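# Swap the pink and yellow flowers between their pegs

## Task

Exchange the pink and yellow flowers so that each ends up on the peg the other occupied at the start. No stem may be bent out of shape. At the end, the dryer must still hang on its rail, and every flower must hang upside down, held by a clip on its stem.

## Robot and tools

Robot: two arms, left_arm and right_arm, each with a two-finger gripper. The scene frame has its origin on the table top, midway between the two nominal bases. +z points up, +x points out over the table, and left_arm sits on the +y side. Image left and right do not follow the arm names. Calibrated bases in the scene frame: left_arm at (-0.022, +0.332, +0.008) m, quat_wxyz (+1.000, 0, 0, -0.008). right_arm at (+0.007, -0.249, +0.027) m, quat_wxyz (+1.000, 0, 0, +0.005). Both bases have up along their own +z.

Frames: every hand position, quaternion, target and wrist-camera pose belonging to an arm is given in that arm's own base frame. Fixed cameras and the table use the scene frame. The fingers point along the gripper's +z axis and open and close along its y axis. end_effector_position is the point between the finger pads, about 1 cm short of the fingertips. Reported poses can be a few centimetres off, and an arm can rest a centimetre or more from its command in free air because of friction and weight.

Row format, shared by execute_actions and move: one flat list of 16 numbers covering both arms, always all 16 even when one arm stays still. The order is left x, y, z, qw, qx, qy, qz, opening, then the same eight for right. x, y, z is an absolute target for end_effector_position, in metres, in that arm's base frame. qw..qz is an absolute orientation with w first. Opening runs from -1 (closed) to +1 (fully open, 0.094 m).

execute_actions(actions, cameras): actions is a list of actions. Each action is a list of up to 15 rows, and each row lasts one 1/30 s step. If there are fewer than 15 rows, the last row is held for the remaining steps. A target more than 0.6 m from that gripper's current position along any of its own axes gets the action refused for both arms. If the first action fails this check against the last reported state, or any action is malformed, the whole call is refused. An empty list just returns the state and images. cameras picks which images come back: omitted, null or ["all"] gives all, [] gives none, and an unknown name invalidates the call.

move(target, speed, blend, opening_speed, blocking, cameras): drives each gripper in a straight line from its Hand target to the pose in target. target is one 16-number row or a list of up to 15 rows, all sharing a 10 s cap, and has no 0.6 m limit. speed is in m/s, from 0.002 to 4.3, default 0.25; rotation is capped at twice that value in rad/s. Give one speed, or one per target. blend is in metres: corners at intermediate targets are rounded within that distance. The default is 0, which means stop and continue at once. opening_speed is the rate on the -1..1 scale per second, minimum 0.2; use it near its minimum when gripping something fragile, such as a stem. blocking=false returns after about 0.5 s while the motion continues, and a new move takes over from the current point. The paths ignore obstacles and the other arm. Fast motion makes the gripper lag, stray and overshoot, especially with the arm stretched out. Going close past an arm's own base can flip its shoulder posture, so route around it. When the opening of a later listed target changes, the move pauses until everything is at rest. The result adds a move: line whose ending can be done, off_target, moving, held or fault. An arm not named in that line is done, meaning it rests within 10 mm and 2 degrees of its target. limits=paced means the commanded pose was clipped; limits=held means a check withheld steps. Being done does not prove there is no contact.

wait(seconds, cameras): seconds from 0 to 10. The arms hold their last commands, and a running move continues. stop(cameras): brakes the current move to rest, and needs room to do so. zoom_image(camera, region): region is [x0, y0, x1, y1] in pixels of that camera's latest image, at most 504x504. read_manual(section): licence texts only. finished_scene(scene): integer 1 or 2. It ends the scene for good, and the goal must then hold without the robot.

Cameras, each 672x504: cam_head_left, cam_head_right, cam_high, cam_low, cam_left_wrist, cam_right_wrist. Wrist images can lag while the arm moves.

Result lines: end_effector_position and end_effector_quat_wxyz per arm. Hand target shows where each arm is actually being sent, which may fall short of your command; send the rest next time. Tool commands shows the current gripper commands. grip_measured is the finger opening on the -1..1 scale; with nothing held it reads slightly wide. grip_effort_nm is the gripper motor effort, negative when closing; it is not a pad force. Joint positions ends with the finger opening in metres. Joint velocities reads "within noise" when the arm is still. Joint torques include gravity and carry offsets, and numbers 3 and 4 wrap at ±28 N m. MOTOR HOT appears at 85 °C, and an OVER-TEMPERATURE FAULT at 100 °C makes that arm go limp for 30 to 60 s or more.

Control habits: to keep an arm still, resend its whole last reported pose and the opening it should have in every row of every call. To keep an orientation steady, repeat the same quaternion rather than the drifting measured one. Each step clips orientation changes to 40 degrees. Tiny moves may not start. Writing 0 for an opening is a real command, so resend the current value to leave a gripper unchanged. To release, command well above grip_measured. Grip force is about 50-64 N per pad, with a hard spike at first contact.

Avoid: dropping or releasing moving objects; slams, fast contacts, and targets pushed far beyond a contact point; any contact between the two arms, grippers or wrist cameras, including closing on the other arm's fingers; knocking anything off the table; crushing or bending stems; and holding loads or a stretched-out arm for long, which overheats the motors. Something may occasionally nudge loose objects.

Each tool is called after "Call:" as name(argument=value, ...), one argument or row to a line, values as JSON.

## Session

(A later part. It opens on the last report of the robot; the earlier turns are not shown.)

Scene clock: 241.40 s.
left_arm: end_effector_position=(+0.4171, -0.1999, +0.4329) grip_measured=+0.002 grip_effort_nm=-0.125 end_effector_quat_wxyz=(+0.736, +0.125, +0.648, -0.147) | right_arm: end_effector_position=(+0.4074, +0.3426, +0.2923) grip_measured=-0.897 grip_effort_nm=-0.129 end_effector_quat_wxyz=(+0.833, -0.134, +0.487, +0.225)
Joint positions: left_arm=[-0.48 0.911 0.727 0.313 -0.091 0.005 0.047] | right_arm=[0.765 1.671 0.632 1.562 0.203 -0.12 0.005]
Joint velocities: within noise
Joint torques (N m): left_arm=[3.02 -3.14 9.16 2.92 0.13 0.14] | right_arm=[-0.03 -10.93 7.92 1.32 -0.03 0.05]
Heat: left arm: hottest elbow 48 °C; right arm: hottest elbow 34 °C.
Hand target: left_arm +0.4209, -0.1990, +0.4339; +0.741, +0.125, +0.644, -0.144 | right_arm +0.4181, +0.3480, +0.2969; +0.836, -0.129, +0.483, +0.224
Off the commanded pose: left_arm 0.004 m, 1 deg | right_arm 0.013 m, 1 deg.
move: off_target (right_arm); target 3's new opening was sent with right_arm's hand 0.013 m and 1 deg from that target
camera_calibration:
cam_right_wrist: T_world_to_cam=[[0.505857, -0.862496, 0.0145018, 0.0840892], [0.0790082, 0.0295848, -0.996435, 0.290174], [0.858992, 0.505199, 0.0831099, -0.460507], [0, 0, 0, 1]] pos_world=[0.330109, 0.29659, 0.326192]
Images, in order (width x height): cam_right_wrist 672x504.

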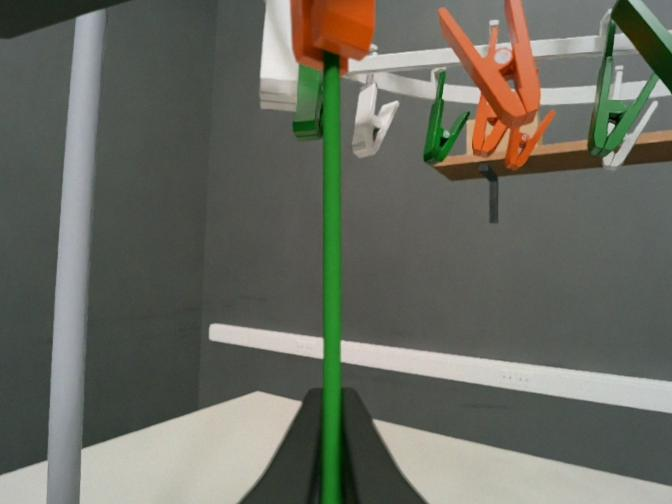

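Call:
move(
  target=[0.421, -0.199, 0.434, 0.7408, 0.1252, 0.644, -0.144, 0.0, 0.4185, 0.3485, 0.297, 0.8365, -0.1294, 0.483, 0.2241, -0.96],
  speed=0.05,
  opening_speed=0.3,
  cameras=["cam_right_wrist"],
)

Call:
zoom_image(
  camera="cam_right_wrist",
  region=[250, 340, 410, 500],
)

Scene clock: 244.00 s.
left_arm: end_effector_position=(+0.4171, -0.1999, +0.4329) grip_measured=+0.002 grip_effort_nm=-0.120 end_effector_quat_wxyz=(+0.736, +0.125, +0.648, -0.147) | right_arm: end_effector_position=(+0.4075, +0.3427, +0.2923) grip_measured=-0.953 grip_effort_nm=-1.013 end_effector_quat_wxyz=(+0.833, -0.134, +0.487, +0.225)
Joint positions: left_arm=[-0.48 0.911 0.727 0.313 -0.091 0.005 0.047] | right_arm=[0.765 1.671 0.632 1.562 0.203 -0.12 0.002]
Joint velocities: within noise
Joint torques (N m): left_arm=[3.02 -3.19 9.17 2.91 0.13 0.14] | right_arm=[-0.26 -10.99 7.9 1.31 -0.02 0.04]
Heat: left arm: hottest elbow 48 °C; right arm: hottest elbow 34 °C.
Hand target: left_arm +0.4209, -0.1990, +0.4339; +0.741, +0.125, +0.644, -0.144 | right_arm +0.4181, +0.3480, +0.2970; +0.837, -0.129, +0.483, +0.224
Off the commanded pose: left_arm 0.004 m, 1 deg | right_arm 0.013 m, 1 deg.
move: off_target (right_arm)
camera_calibration:
cam_right_wrist: T_world_to_cam=[[0.505853, -0.862496, 0.0146088, 0.0840571], [0.0787186, 0.0292904, -0.996466, 0.290267], [0.85902, 0.505216, 0.0827111, -0.460383], [0, 0, 0, 1]] pos_world=[0.330109, 0.29659, 0.326092]
Images, in order (width x height): cam_right_wrist 672x504.

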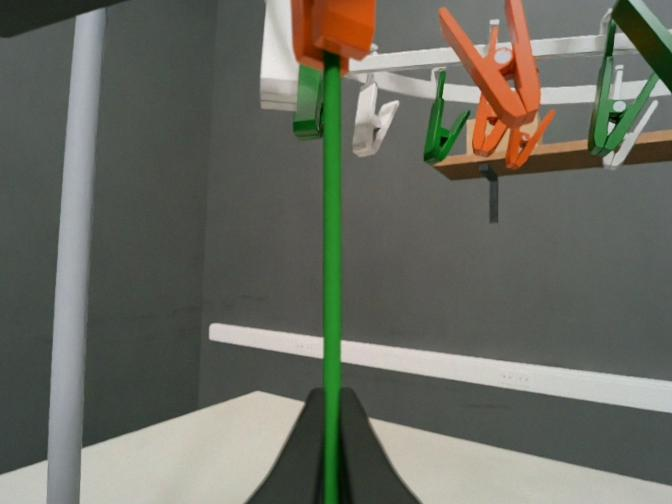

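Scaled by 3.150 from the camera's 672x504 image, which has a finer 960x720 frame.

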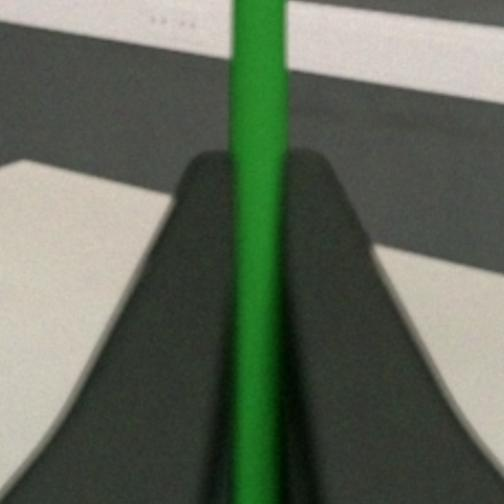

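Call:
move(
  target=[0.421, -0.199, 0.434, 0.7408, 0.1252, 0.644, -0.144, -0.55, 0.4185, 0.3485, 0.297, 0.8365, -0.1294, 0.483, 0.2241, -0.97],
  speed=0.05,
  opening_speed=0.5,
  cameras=["cam_left_wrist","cam_right_wrist"],
)

Call:
zoom_image(
  camera="cam_left_wrist",
  region=[200, 330, 450, 504],
)

Scene clock: 249.80 s.
left_arm: end_effector_position=(+0.4172, -0.1998, +0.4329) grip_measured=-0.547 grip_effort_nm=-0.120 end_effector_quat_wxyz=(+0.736, +0.125, +0.648, -0.147) | right_arm: end_effector_position=(+0.4075, +0.3427, +0.2921) grip_measured=-0.954 grip_effort_nm=-1.033 end_effector_quat_wxyz=(+0.833, -0.134, +0.487, +0.225)
Joint positions: left_arm=[-0.479 0.911 0.727 0.313 -0.091 0.005 0.021] | right_arm=[0.765 1.671 0.632 1.562 0.203 -0.12 0.002]
Joint velocities: within noise
Joint torques (N m): left_arm=[3.02 -3.14 9.17 2.89 0.13 0.14] | right_arm=[-0.15 -10.93 7.94 1.32 -0.04 0.04]
Heat: left arm: hottest elbow 48 °C; right arm: hottest elbow 34 °C.
Hand target: left_arm +0.4210, -0.1989, +0.4339; +0.741, +0.125, +0.644, -0.144 | right_arm +0.4181, +0.3481, +0.2968; +0.836, -0.129, +0.483, +0.224
Off the commanded pose: left_arm 0.004 m, 1 deg | right_arm 0.013 m, 1 deg.
move: off_target (right_arm)
camera_calibration:
cam_left_wrist: T_world_to_cam=[[-0.37251, -0.928008, -0.00608611, -0.0274606], [-0.277327, 0.117575, -0.953554, 0.590686], [0.885622, -0.35352, -0.30116, -0.219269], [0, 0, 0, 1]] pos_world=[0.347773, -0.17245, 0.497049]
cam_right_wrist: T_world_to_cam=[[0.505812, -0.862519, 0.0146264, 0.0841088], [0.0784657, 0.0291169, -0.996492, 0.2903], [0.859067, 0.505186, 0.0824059, -0.460419], [0, 0, 0, 1]] pos_world=[0.330209, 0.29669, 0.325992]
Images, in order (width x height): cam_left_wrist 672x504, cam_right_wrist 672x504.

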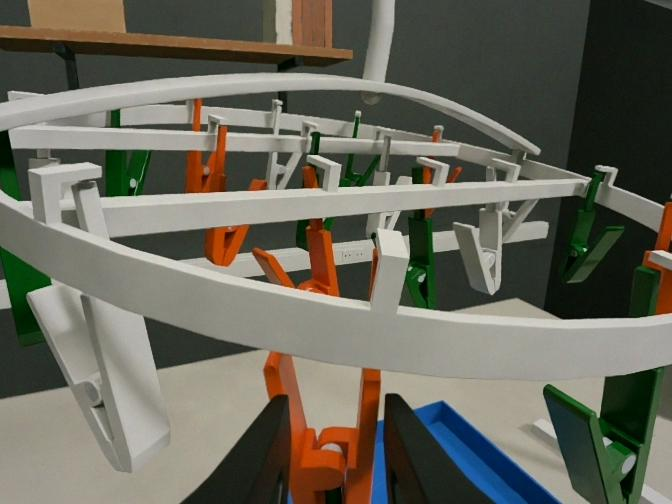

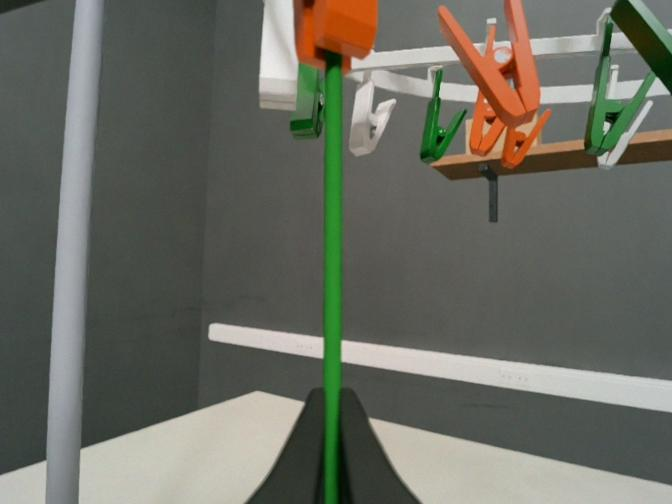

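Scaled by 2.016 from the camera's 672x504 image, which has a finer 960x720 frame.

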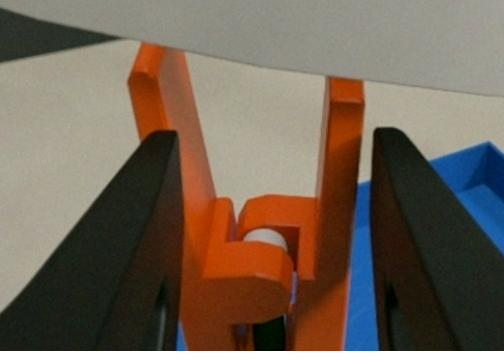

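Call:
move(
  target=[0.421, -0.199, 0.434, 0.7408, 0.1252, 0.644, -0.144, -0.74, 0.4185, 0.3485, 0.297, 0.8365, -0.1294, 0.483, 0.2241, -0.97],
  speed=0.05,
  opening_speed=0.3,
  cameras=["cam_left_wrist","cam_right_wrist"],
)

Call:
zoom_image(
  camera="cam_right_wrist",
  region=[240, 0, 440, 150],
)

Scene clock: 253.37 s.
left_arm: end_effector_position=(+0.4172, -0.1998, +0.4329) grip_measured=-0.738 grip_effort_nm=-0.120 end_effector_quat_wxyz=(+0.736, +0.125, +0.648, -0.147) | right_arm: end_effector_position=(+0.4075, +0.3427, +0.2921) grip_measured=-0.954 grip_effort_nm=-1.028 end_effector_quat_wxyz=(+0.833, -0.134, +0.487, +0.225)
Joint positions: left_arm=[-0.479 0.911 0.727 0.313 -0.091 0.005 0.012] | right_arm=[0.765 1.671 0.632 1.562 0.203 -0.12 0.002]
Joint velocities: within noise
Joint torques (N m): left_arm=[3.08 -3.14 9.17 2.91 0.15 0.14] | right_arm=[0.09 -10.87 7.94 1.35 -0.05 0.05]
Heat: left arm: hottest elbow 48 °C; right arm: hottest elbow 34 °C.
Hand target: left_arm +0.4210, -0.1989, +0.4339; +0.741, +0.125, +0.644, -0.144 | right_arm +0.4181, +0.3480, +0.2969; +0.837, -0.129, +0.483, +0.224
Off the commanded pose: left_arm 0.004 m, 1 deg | right_arm 0.013 m, 1 deg.
move: off_target (right_arm)
camera_calibration:
cam_left_wrist: T_world_to_cam=[[-0.37251, -0.928008, -0.00608611, -0.0274606], [-0.277327, 0.117575, -0.953554, 0.590686], [0.885622, -0.35352, -0.30116, -0.219269], [0, 0, 0, 1]] pos_world=[0.347773, -0.17245, 0.497049]
cam_right_wrist: T_world_to_cam=[[0.505812, -0.862519, 0.0146264, 0.0841088], [0.0784657, 0.0291169, -0.996492, 0.2903], [0.859067, 0.505186, 0.0824059, -0.460419], [0, 0, 0, 1]] pos_world=[0.330209, 0.29669, 0.325992]
Images, in order (width x height): cam_left_wrist 672x504, cam_right_wrist 672x504.

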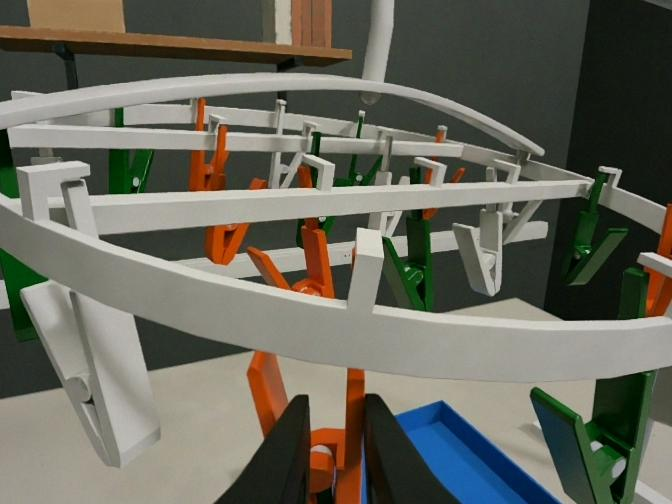

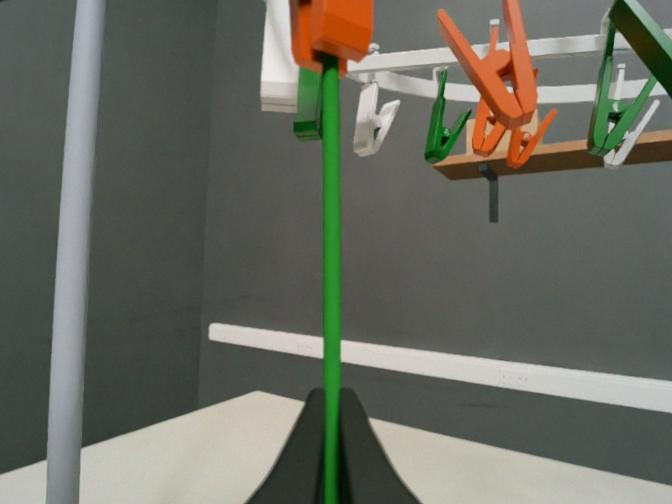

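Scaled by 2.520 from the camera's 672x504 image, which has a finer 960x720 frame.

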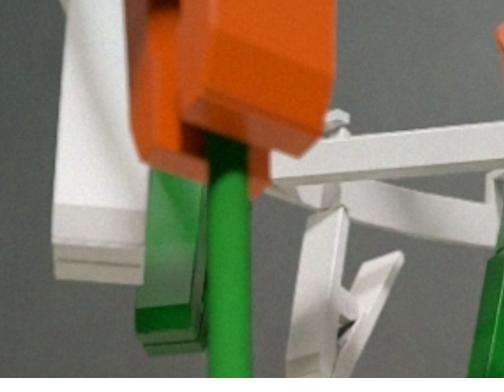

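Call:
move(
  target=[
    [0.421, -0.199, 0.434, 0.7735, 0.1175, 0.6044, -0.1504, -0.25, 0.4185, 0.3485, 0.297, 0.8365, -0.1294, 0.483, 0.2241, -0.97],
    [0.421, -0.199, 0.421, 0.7735, 0.1175, 0.6044, -0.1504, -0.25, 0.4185, 0.3485, 0.297, 0.8365, -0.1294, 0.483, 0.2241, -0.97],
    [0.435, -0.206, 0.427, 0.7735, 0.1175, 0.6044, -0.1504, -0.25, 0.4185, 0.3485, 0.297, 0.8365, -0.1294, 0.483, 0.2241, -0.97],
  ],
  speed=0.05,
  cameras=["cam_left_wrist","cam_right_wrist"],
)

Scene clock: 265.77 s.
left_arm: end_effector_position=(+0.4288, -0.2063, +0.4039) grip_measured=-0.252 grip_effort_nm=0.046 end_effector_quat_wxyz=(+0.758, +0.121, +0.623, -0.152) | right_arm: end_effector_position=(+0.4075, +0.3427, +0.2921) grip_measured=-0.954 grip_effort_nm=-1.033 end_effector_quat_wxyz=(+0.833, -0.134, +0.487, +0.225)
Joint positions: left_arm=[-0.479 1.004 0.656 0.545 -0.088 0.011 0.035] | right_arm=[0.765 1.671 0.632 1.562 0.203 -0.12 0.002]
Joint velocities: within noise
Joint torques (N m): left_arm=[3.08 -4.07 11.22 2.89 0.14 0.18] | right_arm=[0.21 -11.11 7.97 1.32 -0.03 0.04]
Heat: left arm: hottest elbow 48 °C; right arm: hottest elbow 34 °C.
Hand target: left_arm +0.4340, -0.2055, +0.4266; +0.773, +0.117, +0.605, -0.150 | right_arm +0.4181, +0.3480, +0.2969; +0.837, -0.129, +0.483, +0.224
Off the commanded pose: left_arm 0.024 m, 3 deg | right_arm 0.013 m, 1 deg.
move: off_target (left_arm, right_arm)
camera_calibration:
cam_left_wrist: T_world_to_cam=[[-0.373604, -0.927569, -0.00595539, -0.0288451], [-0.216779, 0.0935527, -0.971728, 0.543478], [0.901902, -0.36175, -0.236029, -0.275479], [0, 0, 0, 1]] pos_world=[0.355493, -0.177254, 0.46292]
cam_right_wrist: T_world_to_cam=[[0.505812, -0.862519, 0.0146264, 0.0841088], [0.0784657, 0.0291169, -0.996492, 0.2903], [0.859067, 0.505186, 0.0824059, -0.460419], [0, 0, 0, 1]] pos_world=[0.330209, 0.29669, 0.325992]
Images, in order (width x height): cam_left_wrist 672x504, cam_right_wrist 672x504.

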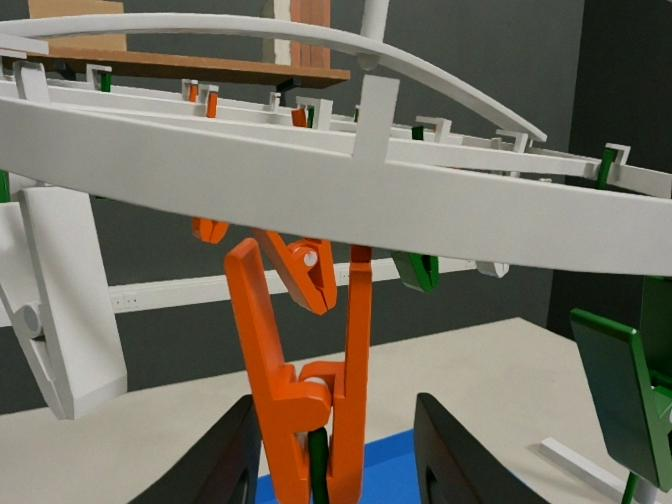

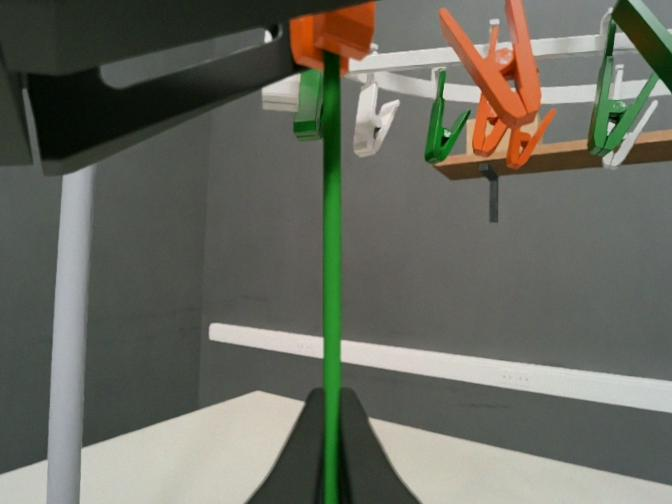

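Call:
move(
  target=[0.437,-0.2065,0.447,0.7735,0.1175,0.6044,-0.1504,-0.25,0.4185,0.3485,0.297,0.8365,-0.1294,0.483,0.2241,-0.97],
  speed=0.06,
  cameras=["cam_left_wrist","cam_head_left"],
)

Scene clock: 280.40 s.
left_arm: end_effector_position=(+0.4315, -0.2079, +0.4103) grip_measured=-0.252 grip_effort_nm=0.051 end_effector_quat_wxyz=(+0.756, +0.122, +0.625, -0.152) | right_arm: end_effector_position=(+0.4075, +0.3427, +0.2921) grip_measured=-0.955 grip_effort_nm=-1.033 end_effector_quat_wxyz=(+0.833, -0.134, +0.487, +0.225)
Joint positions: left_arm=[-0.479 1.004 0.678 0.516 -0.087 0.011 0.035] | right_arm=[0.765 1.671 0.632 1.562 0.203 -0.12 0.002]
Joint velocities: within noise
Joint torques (N m): left_arm=[3.14 -5.36 12.82 1.62 0.16 0.17] | right_arm=[0.21 -10.87 7.95 1.35 -0.04 0.04]
Heat: left arm: hottest elbow 52 °C; right arm: hottest elbow 34 °C.
Hand target: left_arm +0.4349, -0.2055, +0.4465; +0.774, +0.117, +0.604, -0.150 | right_arm +0.4181, +0.3480, +0.2969; +0.837, -0.129, +0.483, +0.224
Off the commanded pose: left_arm 0.037 m, 3 deg | right_arm 0.013 m, 1 deg.
move: off_target (left_arm, right_arm)
camera_calibration:
cam_left_wrist: T_world_to_cam=[[-0.374292, -0.927284, -0.00712547, -0.0284668], [-0.222389, 0.0972203, -0.970099, 0.55284], [0.900249, -0.361516, -0.242606, -0.273591], [0, 0, 0, 1]] pos_world=[0.358591, -0.179052, 0.469732]
Images, in order (width x height): cam_head_left 672x504, cam_left_wrist 672x504.

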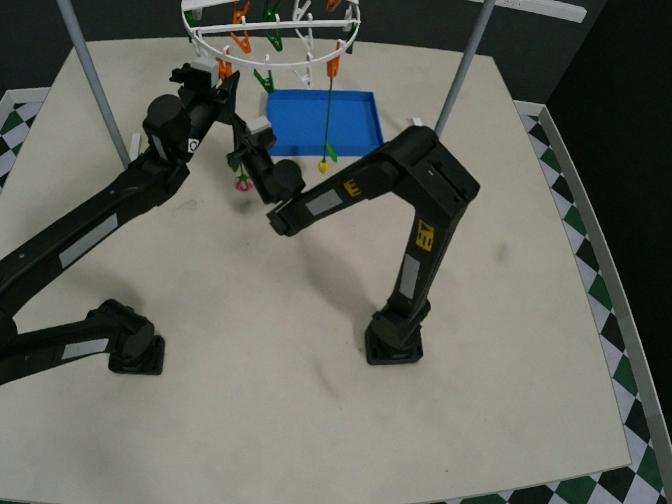

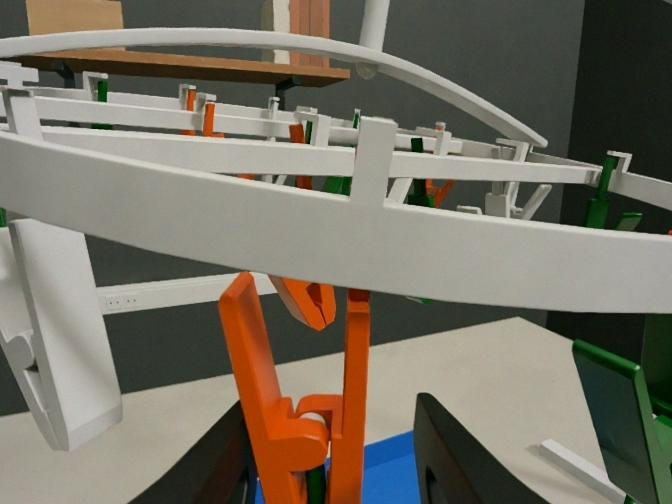

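Call:
move(
  target=[0.437,-0.2065,0.464,0.7735,0.1175,0.6044,-0.1504,-0.25,0.4185,0.3485,0.297,0.8365,-0.1294,0.483,0.2241,-0.97],
  speed=0.06,
  cameras=["cam_left_wrist","cam_low"],
)

Scene clock: 284.23 s.
left_arm: end_effector_position=(+0.4333, -0.2089, +0.4247) grip_measured=-0.252 grip_effort_nm=0.051 end_effector_quat_wxyz=(+0.754, +0.122, +0.627, -0.151) | right_arm: end_effector_position=(+0.4075, +0.3427, +0.2921) grip_measured=-0.955 grip_effort_nm=-1.038 end_effector_quat_wxyz=(+0.833, -0.134, +0.487, +0.225)
Joint positions: left_arm=[-0.479 0.995 0.715 0.466 -0.087 0.011 0.035] | right_arm=[0.765 1.671 0.632 1.562 0.203 -0.12 0.002]
Joint velocities: within noise
Joint torques (N m): left_arm=[3.19 -5.6 13 1.68 0.13 0.16] | right_arm=[0.09 -11.05 7.94 1.36 -0.04 0.04]
Heat: left arm: hottest elbow 53 °C; right arm: hottest elbow 34 °C.
Hand target: left_arm +0.4348, -0.2055, +0.4634; +0.774, +0.117, +0.604, -0.150 | right_arm +0.4181, +0.3480, +0.2969; +0.837, -0.129, +0.483, +0.224
Off the commanded pose: left_arm 0.040 m, 3 deg | right_arm 0.013 m, 1 deg.
move: off_target (left_arm, right_arm)
camera_calibration:
cam_left_wrist: T_world_to_cam=[[-0.374608, -0.927152, -0.0076098, -0.0282228], [-0.225975, 0.0992572, -0.969063, 0.56884], [0.899224, -0.3613, -0.246696, -0.26992], [0, 0, 0, 1]] pos_world=[0.360689, -0.18015, 0.484439]
Images, in order (width x height): cam_low 672x504, cam_left_wrist 672x504.

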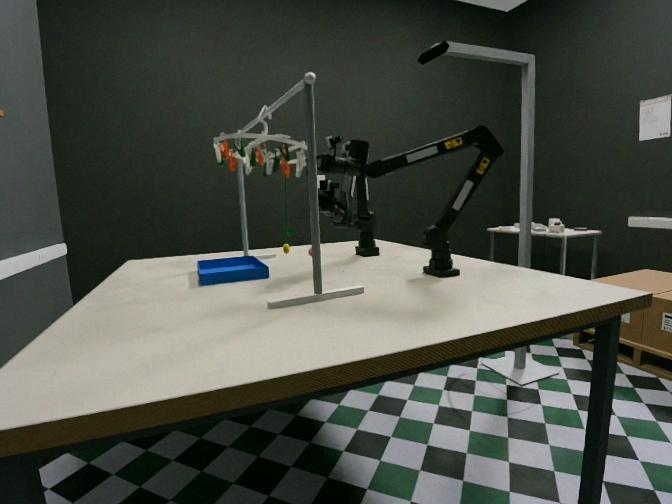

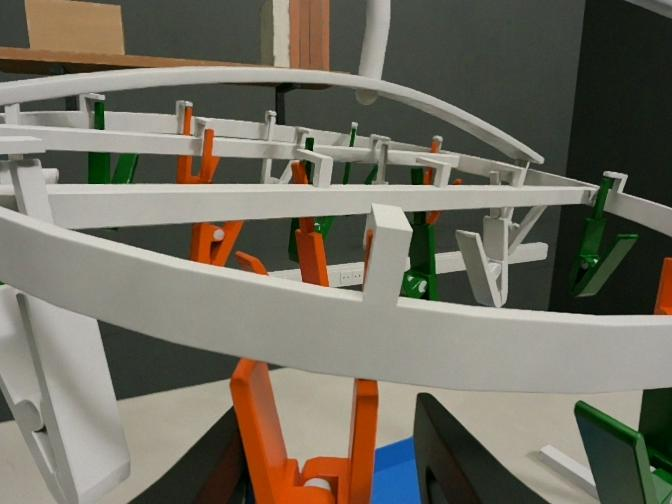

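Call:
move(
  target=[0.437,-0.2065,0.464,0.7735,0.1175,0.6044,-0.1504,-0.45,0.4185,0.3485,0.297,0.8365,-0.1294,0.483,0.2241,-0.97],
  speed=0.06,
  opening_speed=0.25,
  cameras=["cam_left_wrist"],
)

Call:
zoom_image(
  camera="cam_left_wrist",
  region=[180, 300, 500, 504],
)

Scene clock: 289.90 s.
left_arm: end_effector_position=(+0.4333, -0.2089, +0.4246) grip_measured=-0.448 grip_effort_nm=-0.125 end_effector_quat_wxyz=(+0.754, +0.123, +0.627, -0.151) | right_arm: end_effector_position=(+0.4075, +0.3427, +0.2921) grip_measured=-0.955 grip_effort_nm=-1.028 end_effector_quat_wxyz=(+0.833, -0.134, +0.487, +0.225)
Joint positions: left_arm=[-0.479 0.995 0.715 0.466 -0.087 0.012 0.026] | right_arm=[0.765 1.671 0.632 1.562 0.203 -0.12 0.002]
Joint velocities: within noise
Joint torques (N m): left_arm=[3.08 -5.54 13.01 1.62 0.13 0.16] | right_arm=[0.15 -10.75 7.92 1.35 -0.04 0.05]
Heat: left arm: hottest elbow 54 °C; right arm: hottest elbow 34 °C.
Hand target: left_arm +0.4348, -0.2055, +0.4633; +0.774, +0.117, +0.604, -0.150 | right_arm +0.4181, +0.3480, +0.2969; +0.837, -0.129, +0.483, +0.224
Off the commanded pose: left_arm 0.040 m, 3 deg | right_arm 0.013 m, 1 deg.
move: off_target (left_arm, right_arm)
camera_calibration:
cam_left_wrist: T_world_to_cam=[[-0.374646, -0.927133, -0.00800057, -0.0280163], [-0.226205, 0.0997688, -0.968957, 0.568964], [0.89915, -0.361206, -0.2471, -0.26968], [0, 0, 0, 1]] pos_world=[0.360689, -0.18015, 0.48444]
Images, in order (width x height): cam_left_wrist 672x504.

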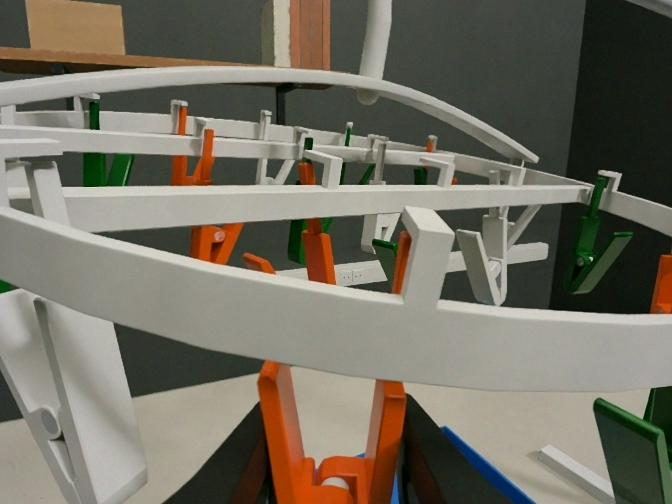

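Scaled by 1.575 from the camera's 672x504 image, which has a finer 960x720 frame.

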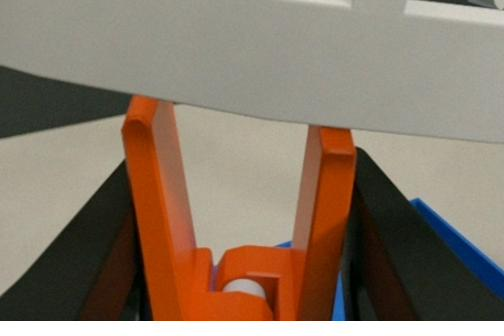

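Call:
move(
  target=[0.437,-0.2065,0.464,0.7735,0.1175,0.6044,-0.1504,-0.65,0.4185,0.3485,0.297,0.8365,-0.1294,0.483,0.2241,-0.97],
  speed=0.06,
  opening_speed=0.25,
  cameras=["cam_left_wrist","cam_right_wrist"],
)

Call:
zoom_image(
  camera="cam_left_wrist",
  region=[180, 300, 500, 504],
)

Scene clock: 292.63 s.
left_arm: end_effector_position=(+0.4332, -0.2088, +0.4248) grip_measured=-0.584 grip_effort_nm=-1.057 end_effector_quat_wxyz=(+0.754, +0.123, +0.627, -0.151) | right_arm: end_effector_position=(+0.4075, +0.3427, +0.2921) grip_measured=-0.955 grip_effort_nm=-1.028 end_effector_quat_wxyz=(+0.833, -0.134, +0.487, +0.225)
Joint positions: left_arm=[-0.479 0.994 0.715 0.466 -0.087 0.012 0.02] | right_arm=[0.765 1.671 0.632 1.562 0.203 -0.12 0.002]
Joint velocities: within noise
Joint torques (N m): left_arm=[3.19 -5.6 13.01 1.63 0.13 0.16] | right_arm=[0.21 -10.99 7.88 1.32 -0.04 0.05]
Heat: left arm: hottest elbow 54 °C; right arm: hottest elbow 34 °C.
Hand target: left_arm +0.4347, -0.2055, +0.4634; +0.774, +0.117, +0.604, -0.150 | right_arm +0.4181, +0.3480, +0.2969; +0.837, -0.129, +0.483, +0.224
Off the commanded pose: left_arm 0.039 m, 3 deg | right_arm 0.013 m, 1 deg.
move: off_target (left_arm, right_arm)
camera_calibration:
cam_left_wrist: T_world_to_cam=[[-0.374614, -0.927146, -0.00802814, -0.027961], [-0.225829, 0.0996373, -0.969058, 0.568918], [0.899259, -0.361209, -0.246702, -0.269762], [0, 0, 0, 1]] pos_world=[0.360589, -0.18005, 0.484539]
cam_right_wrist: T_world_to_cam=[[0.505812, -0.862519, 0.0146264, 0.0841088], [0.0784657, 0.0291169, -0.996492, 0.2903], [0.859067, 0.505186, 0.0824059, -0.460419], [0, 0, 0, 1]] pos_world=[0.330209, 0.29669, 0.325992]
Images, in order (width x height): cam_left_wrist 672x504, cam_right_wrist 672x504.

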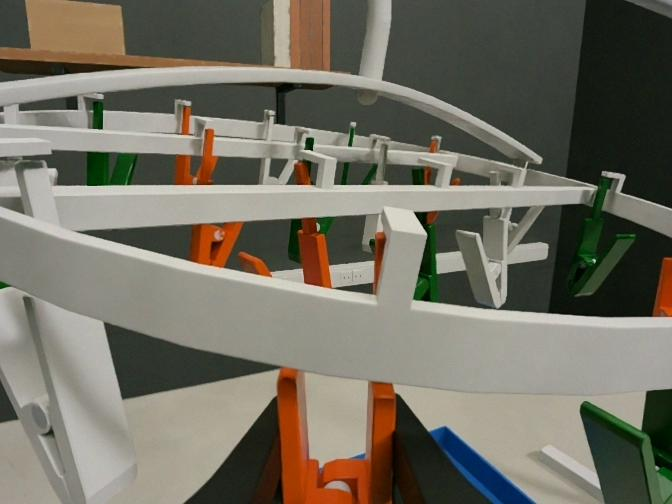

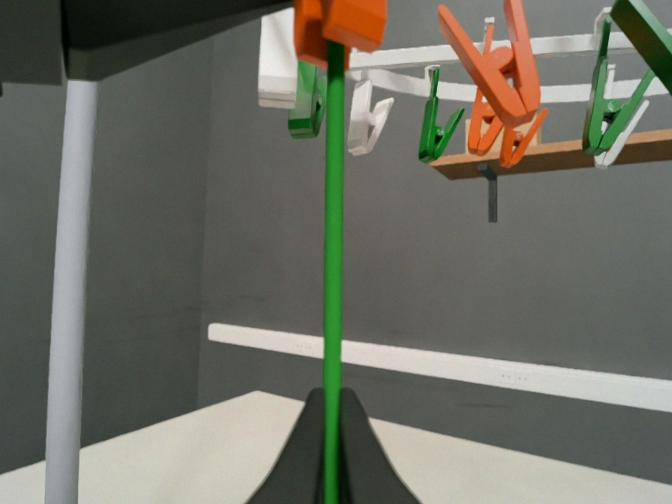

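Scaled by 1.575 from the camera's 672x504 image, which has a finer 960x720 frame.

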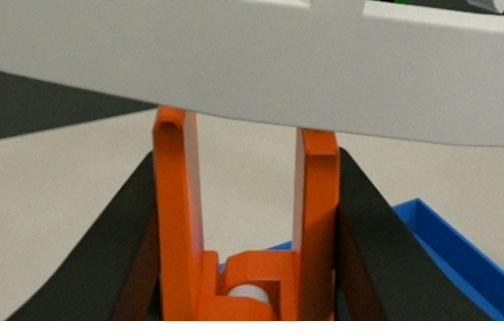

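Call:
zoom_image(
  camera="cam_right_wrist",
  region=[240, 0, 440, 120],
)

Call:
move(
  target=[0.437,-0.2065,0.464,0.7735,0.1175,0.6044,-0.1504,-0.95,0.4185,0.3485,0.297,0.8365,-0.1294,0.483,0.2241,-0.97],
  speed=0.06,
  opening_speed=0.25,
  cameras=["cam_left_wrist","cam_right_wrist"],
)

Call:
zoom_image(
  camera="cam_right_wrist",
  region=[240, 0, 440, 120],
)

Scaled by 2.520 from the camera's 672x504 image, which has a finer 960x720 frame.

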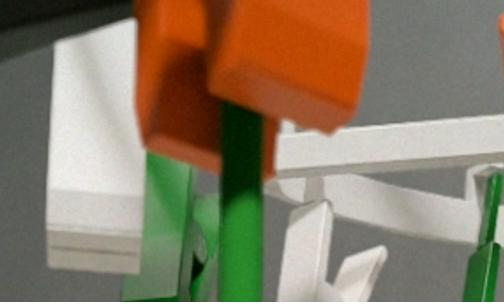

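Scene clock: 296.17 s.
left_arm: end_effector_position=(+0.4332, -0.2088, +0.4248) grip_measured=-0.584 grip_effort_nm=-1.067 end_effector_quat_wxyz=(+0.754, +0.123, +0.627, -0.151) | right_arm: end_effector_position=(+0.4075, +0.3427, +0.2921) grip_measured=-0.955 grip_effort_nm=-1.038 end_effector_quat_wxyz=(+0.833, -0.134, +0.487, +0.225)
Joint positions: left_arm=[-0.479 0.994 0.715 0.466 -0.087 0.012 0.02] | right_arm=[0.765 1.671 0.632 1.562 0.203 -0.12 0.002]
Joint velocities: within noise
Joint torques (N m): left_arm=[3.19 -5.6 13.01 1.63 0.13 0.16] | right_arm=[0.03 -11.05 7.88 1.32 -0.03 0.04]
Heat: left arm: hottest elbow 55 °C; right arm: hottest elbow 34 °C.
Hand target: left_arm +0.4347, -0.2055, +0.4634; +0.774, +0.117, +0.604, -0.150 | right_arm +0.4181, +0.3480, +0.2970; +0.837, -0.129, +0.483, +0.224
Off the commanded pose: left_arm 0.039 m, 3 deg | right_arm 0.013 m, 1 deg.
move: off_target (left_arm, right_arm)
camera_calibration:
cam_left_wrist: T_world_to_cam=[[-0.374564, -0.927163, -0.00836549, -0.027911], [-0.225699, 0.0999235, -0.969059, 0.568932], [0.899312, -0.361087, -0.246687, -0.269803], [0, 0, 0, 1]] pos_world=[0.360589, -0.18015, 0.484539]
cam_right_wrist: T_world_to_cam=[[0.505812, -0.862519, 0.0146264, 0.0841088], [0.0784657, 0.0291169, -0.996492, 0.2903], [0.859067, 0.505186, 0.0824059, -0.460419], [0, 0, 0, 1]] pos_world=[0.330209, 0.29669, 0.325992]
Images, in order (width x height): cam_left_wrist 672x504, cam_right_wrist 672x504.

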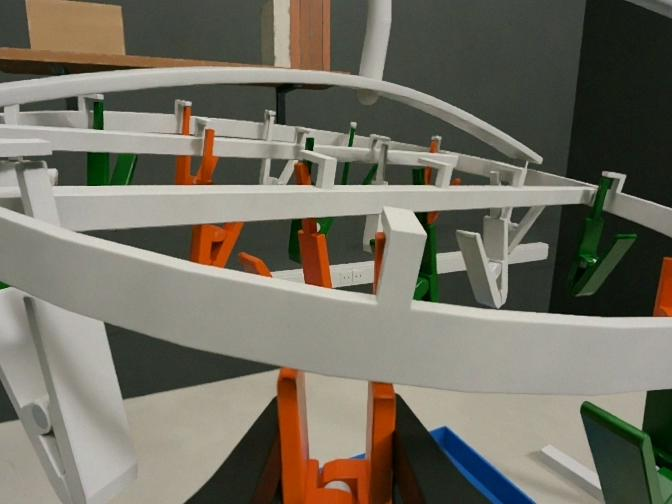

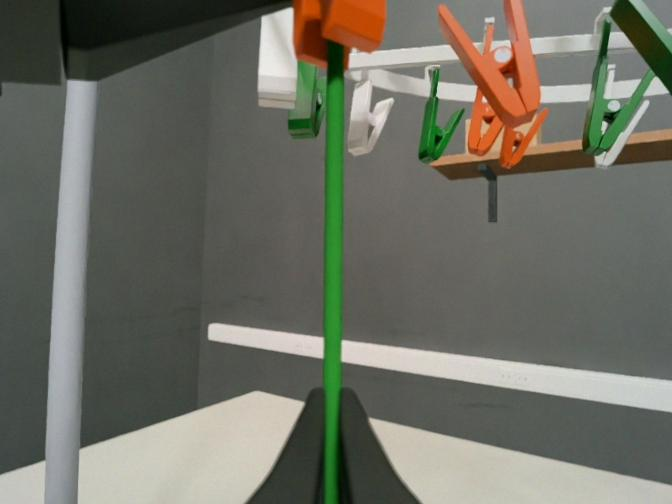

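Scaled by 2.520 from the camera's 672x504 image, which has a finer 960x720 frame.

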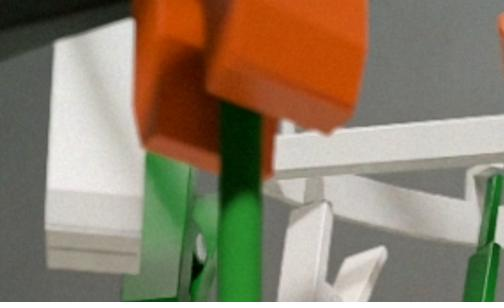

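Call:
move(
  target=[0.437,-0.2065,0.464,0.7735,0.1175,0.6044,-0.1504,-0.95,0.4175,0.3470,0.272,0.8365,-0.1294,0.483,0.2241,-0.97],
  speed=0.05,
  cameras=["cam_left_wrist","cam_right_wrist"],
)

Call:
zoom_image(
  camera="cam_right_wrist",
  region=[240, 0, 440, 120],
)

Scene clock: 299.83 s.
left_arm: end_effector_position=(+0.4335, -0.2082, +0.4248) grip_measured=-0.584 grip_effort_nm=-1.062 end_effector_quat_wxyz=(+0.755, +0.122, +0.627, -0.150) | right_arm: end_effector_position=(+0.4115, +0.3465, +0.2719) grip_measured=-0.955 grip_effort_nm=-1.033 end_effector_quat_wxyz=(+0.825, -0.141, +0.500, +0.221)
Joint positions: left_arm=[-0.478 0.994 0.715 0.466 -0.087 0.013 0.02] | right_arm=[0.765 1.714 0.632 1.57 0.203 -0.12 0.002]
Joint velocities: within noise
Joint torques (N m): left_arm=[3.02 -5.6 13 1.62 0.14 0.15] | right_arm=[0.15 -11.69 6.12 2.14 -0.03 0.11]
Heat: left arm: hottest elbow 56 °C; right arm: hottest elbow 34 °C.
Hand target: left_arm +0.4347, -0.2056, +0.4632; +0.774, +0.118, +0.604, -0.150 | right_arm +0.4176, +0.3469, +0.2723; +0.828, -0.135, +0.497, +0.222
Off the commanded pose: left_arm 0.039 m, 3 deg | right_arm 0.006 m, 3 deg.
joint sent to its limit (right arm) — joint 4 (wrist pitch), upper limit. The joint targets still meet the commanded pose.
move: off_target (left_arm, right_arm)
camera_calibration:
cam_left_wrist: T_world_to_cam=[[-0.372983, -0.927793, -0.00914532, -0.0276813], [-0.225582, 0.100239, -0.969054, 0.568939], [0.899998, -0.359378, -0.246681, -0.269747], [0, 0, 0, 1]] pos_world=[0.36079, -0.179653, 0.484538]
cam_right_wrist: T_world_to_cam=[[0.505998, -0.86224, 0.0225345, 0.0832643], [0.0533241, 0.00519548, -0.998564, 0.288902], [0.860885, 0.506473, 0.0486071, -0.456107], [0, 0, 0, 1]] pos_world=[0.335118, 0.301299, 0.308781]
Images, in order (width x height): cam_left_wrist 672x504, cam_right_wrist 672x504.

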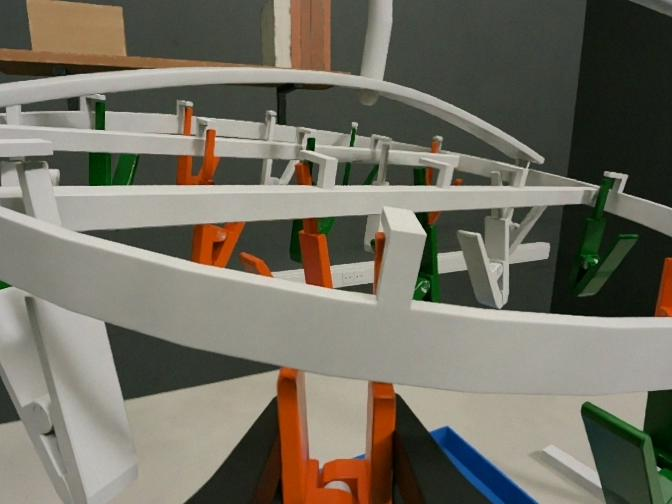

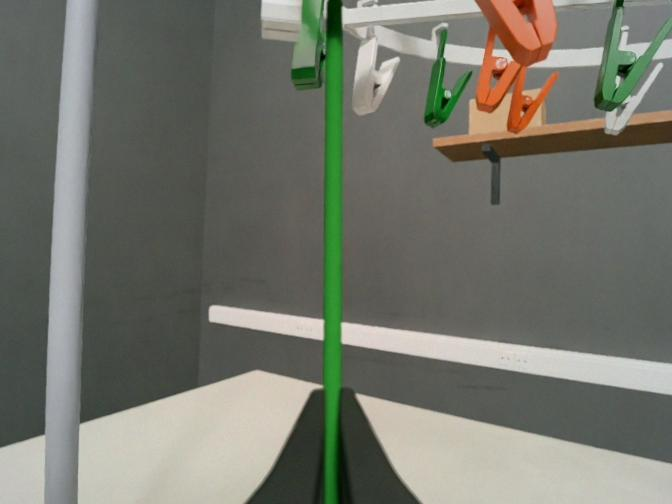

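Scaled by 2.520 from the camera's 672x504 image, which has a finer 960x720 frame.

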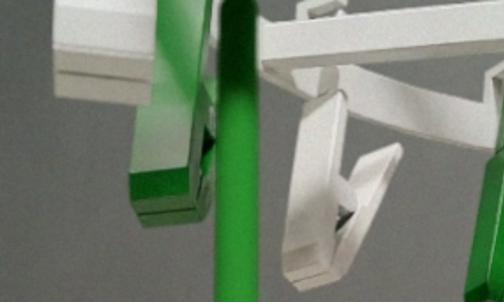

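Call:
move(
  target=[0.437,-0.2065,0.464,0.7735,0.1175,0.6044,-0.1504,-0.95,0.3775,0.3270,0.232,0.8365,-0.1294,0.483,0.2241,-0.97],
  speed=0.08,
  cameras=[],
)

Call:
move(
  target=[0.437,-0.2065,0.464,0.7735,0.1175,0.6044,-0.1504,-0.25,0.3775,0.3270,0.232,0.8365,-0.1294,0.483,0.2241,-0.97],
  speed=0.08,
  opening_speed=0.4,
  cameras=["cam_left_wrist"],
)

Call:
move(
  target=[0.339,-0.1671,0.435,0.7735,0.1175,0.6044,-0.1504,-0.25,0.3775,0.3270,0.232,0.8365,-0.1294,0.483,0.2241,-0.97],
  speed=0.08,
  cameras=["cam_left_wrist","cam_right_wrist","cam_head_right","cam_head_left"],
)

Scene clock: 308.47 s.
left_arm: end_effector_position=(+0.4335, -0.2082, +0.4248) grip_measured=-0.584 grip_effort_nm=-1.062 end_effector_quat_wxyz=(+0.755, +0.122, +0.627, -0.150) | right_arm: end_effector_position=(+0.3840, +0.3268, +0.2302) grip_measured=-0.955 grip_effort_nm=-1.033 end_effector_quat_wxyz=(+0.797, -0.156, +0.546, +0.205)
Joint positions: left_arm=[-0.478 0.994 0.715 0.466 -0.087 0.013 0.02] | right_arm=[0.787 1.7 0.505 1.57 0.24 -0.119 0.002]
Joint velocities: within noise
Joint torques (N m): left_arm=[3.08 -5.54 12.98 1.63 0.14 0.15] | right_arm=[1.32 -12.1 3.47 2.26 0.02 0.2]
Heat: left arm: hottest elbow 57 °C; right arm: hottest elbow 34 °C.
Hand target: left_arm +0.4348, -0.2056, +0.4632; +0.774, +0.118, +0.604, -0.150 | right_arm +0.3778, +0.3270, +0.2326; +0.797, -0.151, +0.544, +0.216
Off the commanded pose: left_arm 0.039 m, 3 deg | right_arm 0.007 m, 9 deg.
joint sent to its limit (right arm) — joint 4 (wrist pitch), upper limit. The joint targets are off in orientation, not in position.
move: off_target (left_arm, right_arm)
No camera images: "cameras" was empty.

Scene clock: 310.53 s.
left_arm: end_effector_position=(+0.4334, -0.2081, +0.4249) grip_measured=-0.253 grip_effort_nm=0.046 end_effector_quat_wxyz=(+0.755, +0.122, +0.627, -0.150) | right_arm: end_effector_position=(+0.3840, +0.3267, +0.2303) grip_measured=-0.955 grip_effort_nm=-1.023 end_effector_quat_wxyz=(+0.797, -0.155, +0.546, +0.205)
Joint positions: left_arm=[-0.478 0.994 0.715 0.466 -0.087 0.013 0.035] | right_arm=[0.787 1.699 0.505 1.57 0.241 -0.119 0.002]
Joint velocities: within noise
Joint torques (N m): left_arm=[3.08 -5.54 13 1.62 0.13 0.15] | right_arm=[1.32 -12.16 3.37 2.28 0.04 0.18]
Heat: left arm: hottest elbow 57 °C; right arm: hottest elbow 34 °C.
Hand target: left_arm +0.4347, -0.2056, +0.4633; +0.774, +0.117, +0.604, -0.150 | right_arm +0.3778, +0.3270, +0.2326; +0.797, -0.151, +0.544, +0.216
Off the commanded pose: left_arm 0.039 m, 3 deg | right_arm 0.007 m, 9 deg.
joint sent to its limit (right arm) — joint 4 (wrist pitch), upper limit. The joint targets are off in orientation, not in position.
move: off_target (left_arm, right_arm)
camera_calibration:
cam_left_wrist: T_world_to_cam=[[-0.372964, -0.927801, -0.0090735, -0.0276672], [-0.225261, 0.10003, -0.96915, 0.568993], [0.900086, -0.359414, -0.246305, -0.269793], [0, 0, 0, 1]] pos_world=[0.36069, -0.179553, 0.484737]
Images, in order (width x height): cam_left_wrist 672x504.

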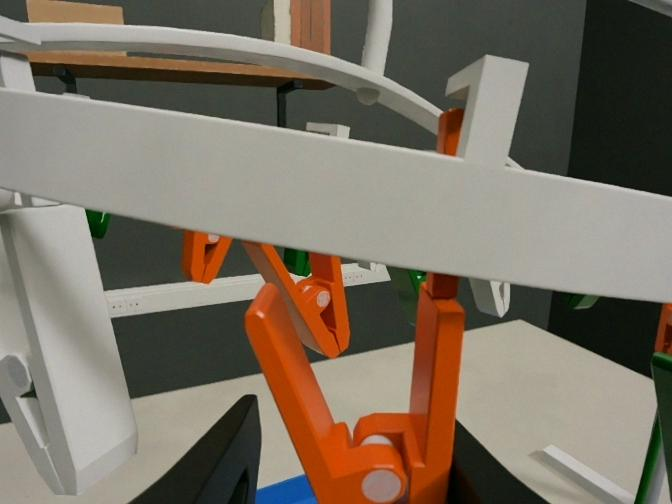

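Scene clock: 312.50 s.
left_arm: end_effector_position=(+0.3424, -0.1650, +0.4334) grip_measured=-0.252 grip_effort_nm=0.051 end_effector_quat_wxyz=(+0.773, +0.112, +0.605, -0.151) | right_arm: end_effector_position=(+0.3840, +0.3267, +0.2303) grip_measured=-0.955 grip_effort_nm=-1.038 end_effector_quat_wxyz=(+0.797, -0.155, +0.546, +0.205)
Joint positions: left_arm=[-0.503 0.653 0.546 0.353 -0.123 0.021 0.035] | right_arm=[0.787 1.699 0.505 1.57 0.241 -0.119 0.002]
Joint velocities: within noise
Joint torques (N m): left_arm=[1.85 -1.79 9.11 1.61 -0.05 0.18] | right_arm=[1.38 -12.04 3.4 2.25 0.03 0.19]
Heat: left arm: hottest elbow 57 °C; right arm: hottest elbow 34 °C.
Hand target: left_arm +0.3390, -0.1671, +0.4350; +0.774, +0.118, +0.604, -0.151 | right_arm +0.3778, +0.3270, +0.2325; +0.797, -0.151, +0.544, +0.216
Off the commanded pose: left_arm 0.004 m, 1 deg | right_arm 0.007 m, 9 deg.
joint sent to its limit (right arm) — joint 4 (wrist pitch), upper limit. The joint targets are off in orientation, not in position.
move: off_target (right_arm)
camera_calibration:
cam_left_wrist: T_world_to_cam=[[-0.362297, -0.93206, -0.00241538, -0.028805], [-0.175342, 0.0707013, -0.981966, 0.536012], [0.915421, -0.35534, -0.189044, -0.19965], [0, 0, 0, 1]] pos_world=[0.266313, -0.135688, 0.488533]
cam_right_wrist: T_world_to_cam=[[0.498897, -0.866005, 0.0337226, 0.082572], [-0.0388255, -0.061205, -0.99737, 0.305819], [0.865791, 0.496276, -0.0641581, -0.392894], [0, 0, 0, 1]] pos_world=[0.310843, 0.285209, 0.277023]
Images, in order (width x height): cam_head_left 672x504, cam_head_right 672x504, cam_left_wrist 672x504, cam_right_wrist 672x504.

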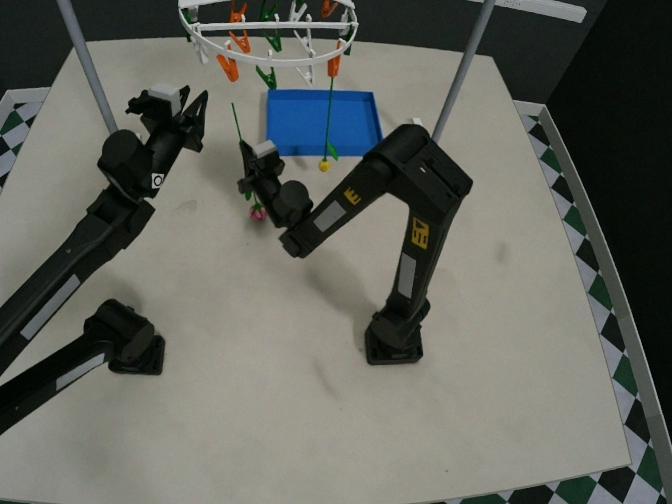

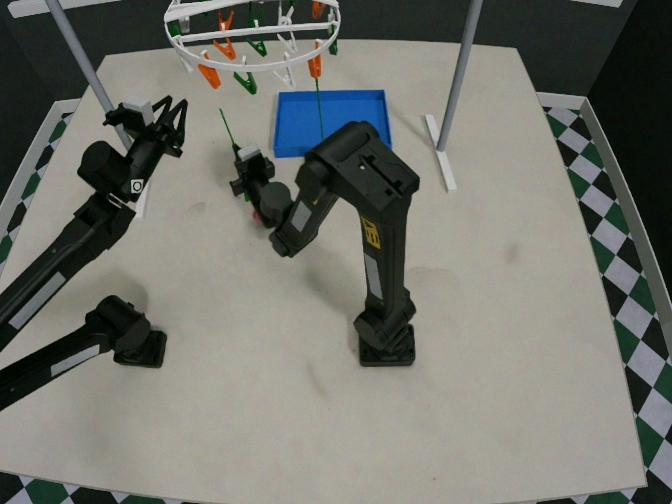

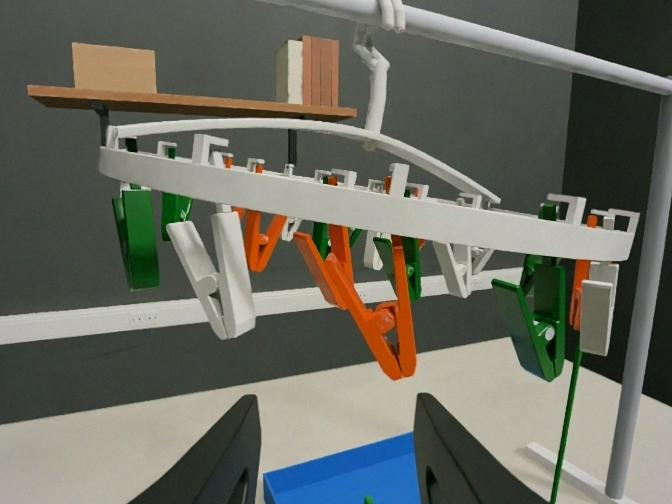

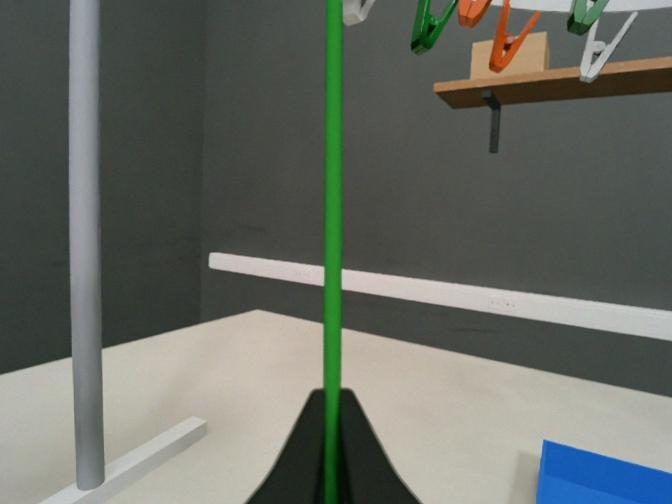

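Call:
zoom_image(
  camera="cam_head_left",
  region=[170, 0, 370, 150],
)

Call:
zoom_image(
  camera="cam_head_right",
  region=[150, 0, 350, 150],
)

Call:
zoom_image(
  camera="cam_left_wrist",
  region=[280, 150, 640, 420],
)

Scaled by 2.520 from the camera's 672x504 image, which has a finer 960x720 frame.

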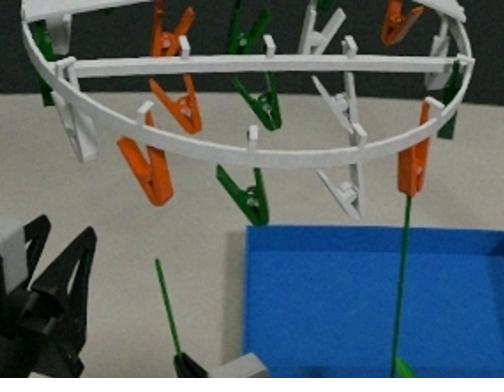

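Scaled by 2.520 from the camera's 672x504 image, which has a finer 960x720 frame.

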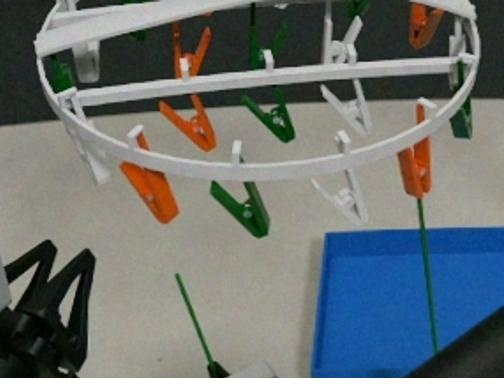

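Scaled by 1.400 from the camera's 672x504 image, which has a finer 960x720 frame.

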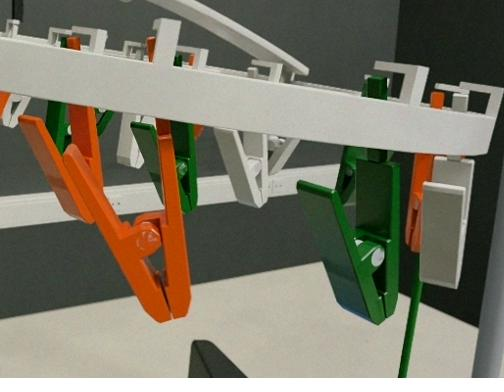

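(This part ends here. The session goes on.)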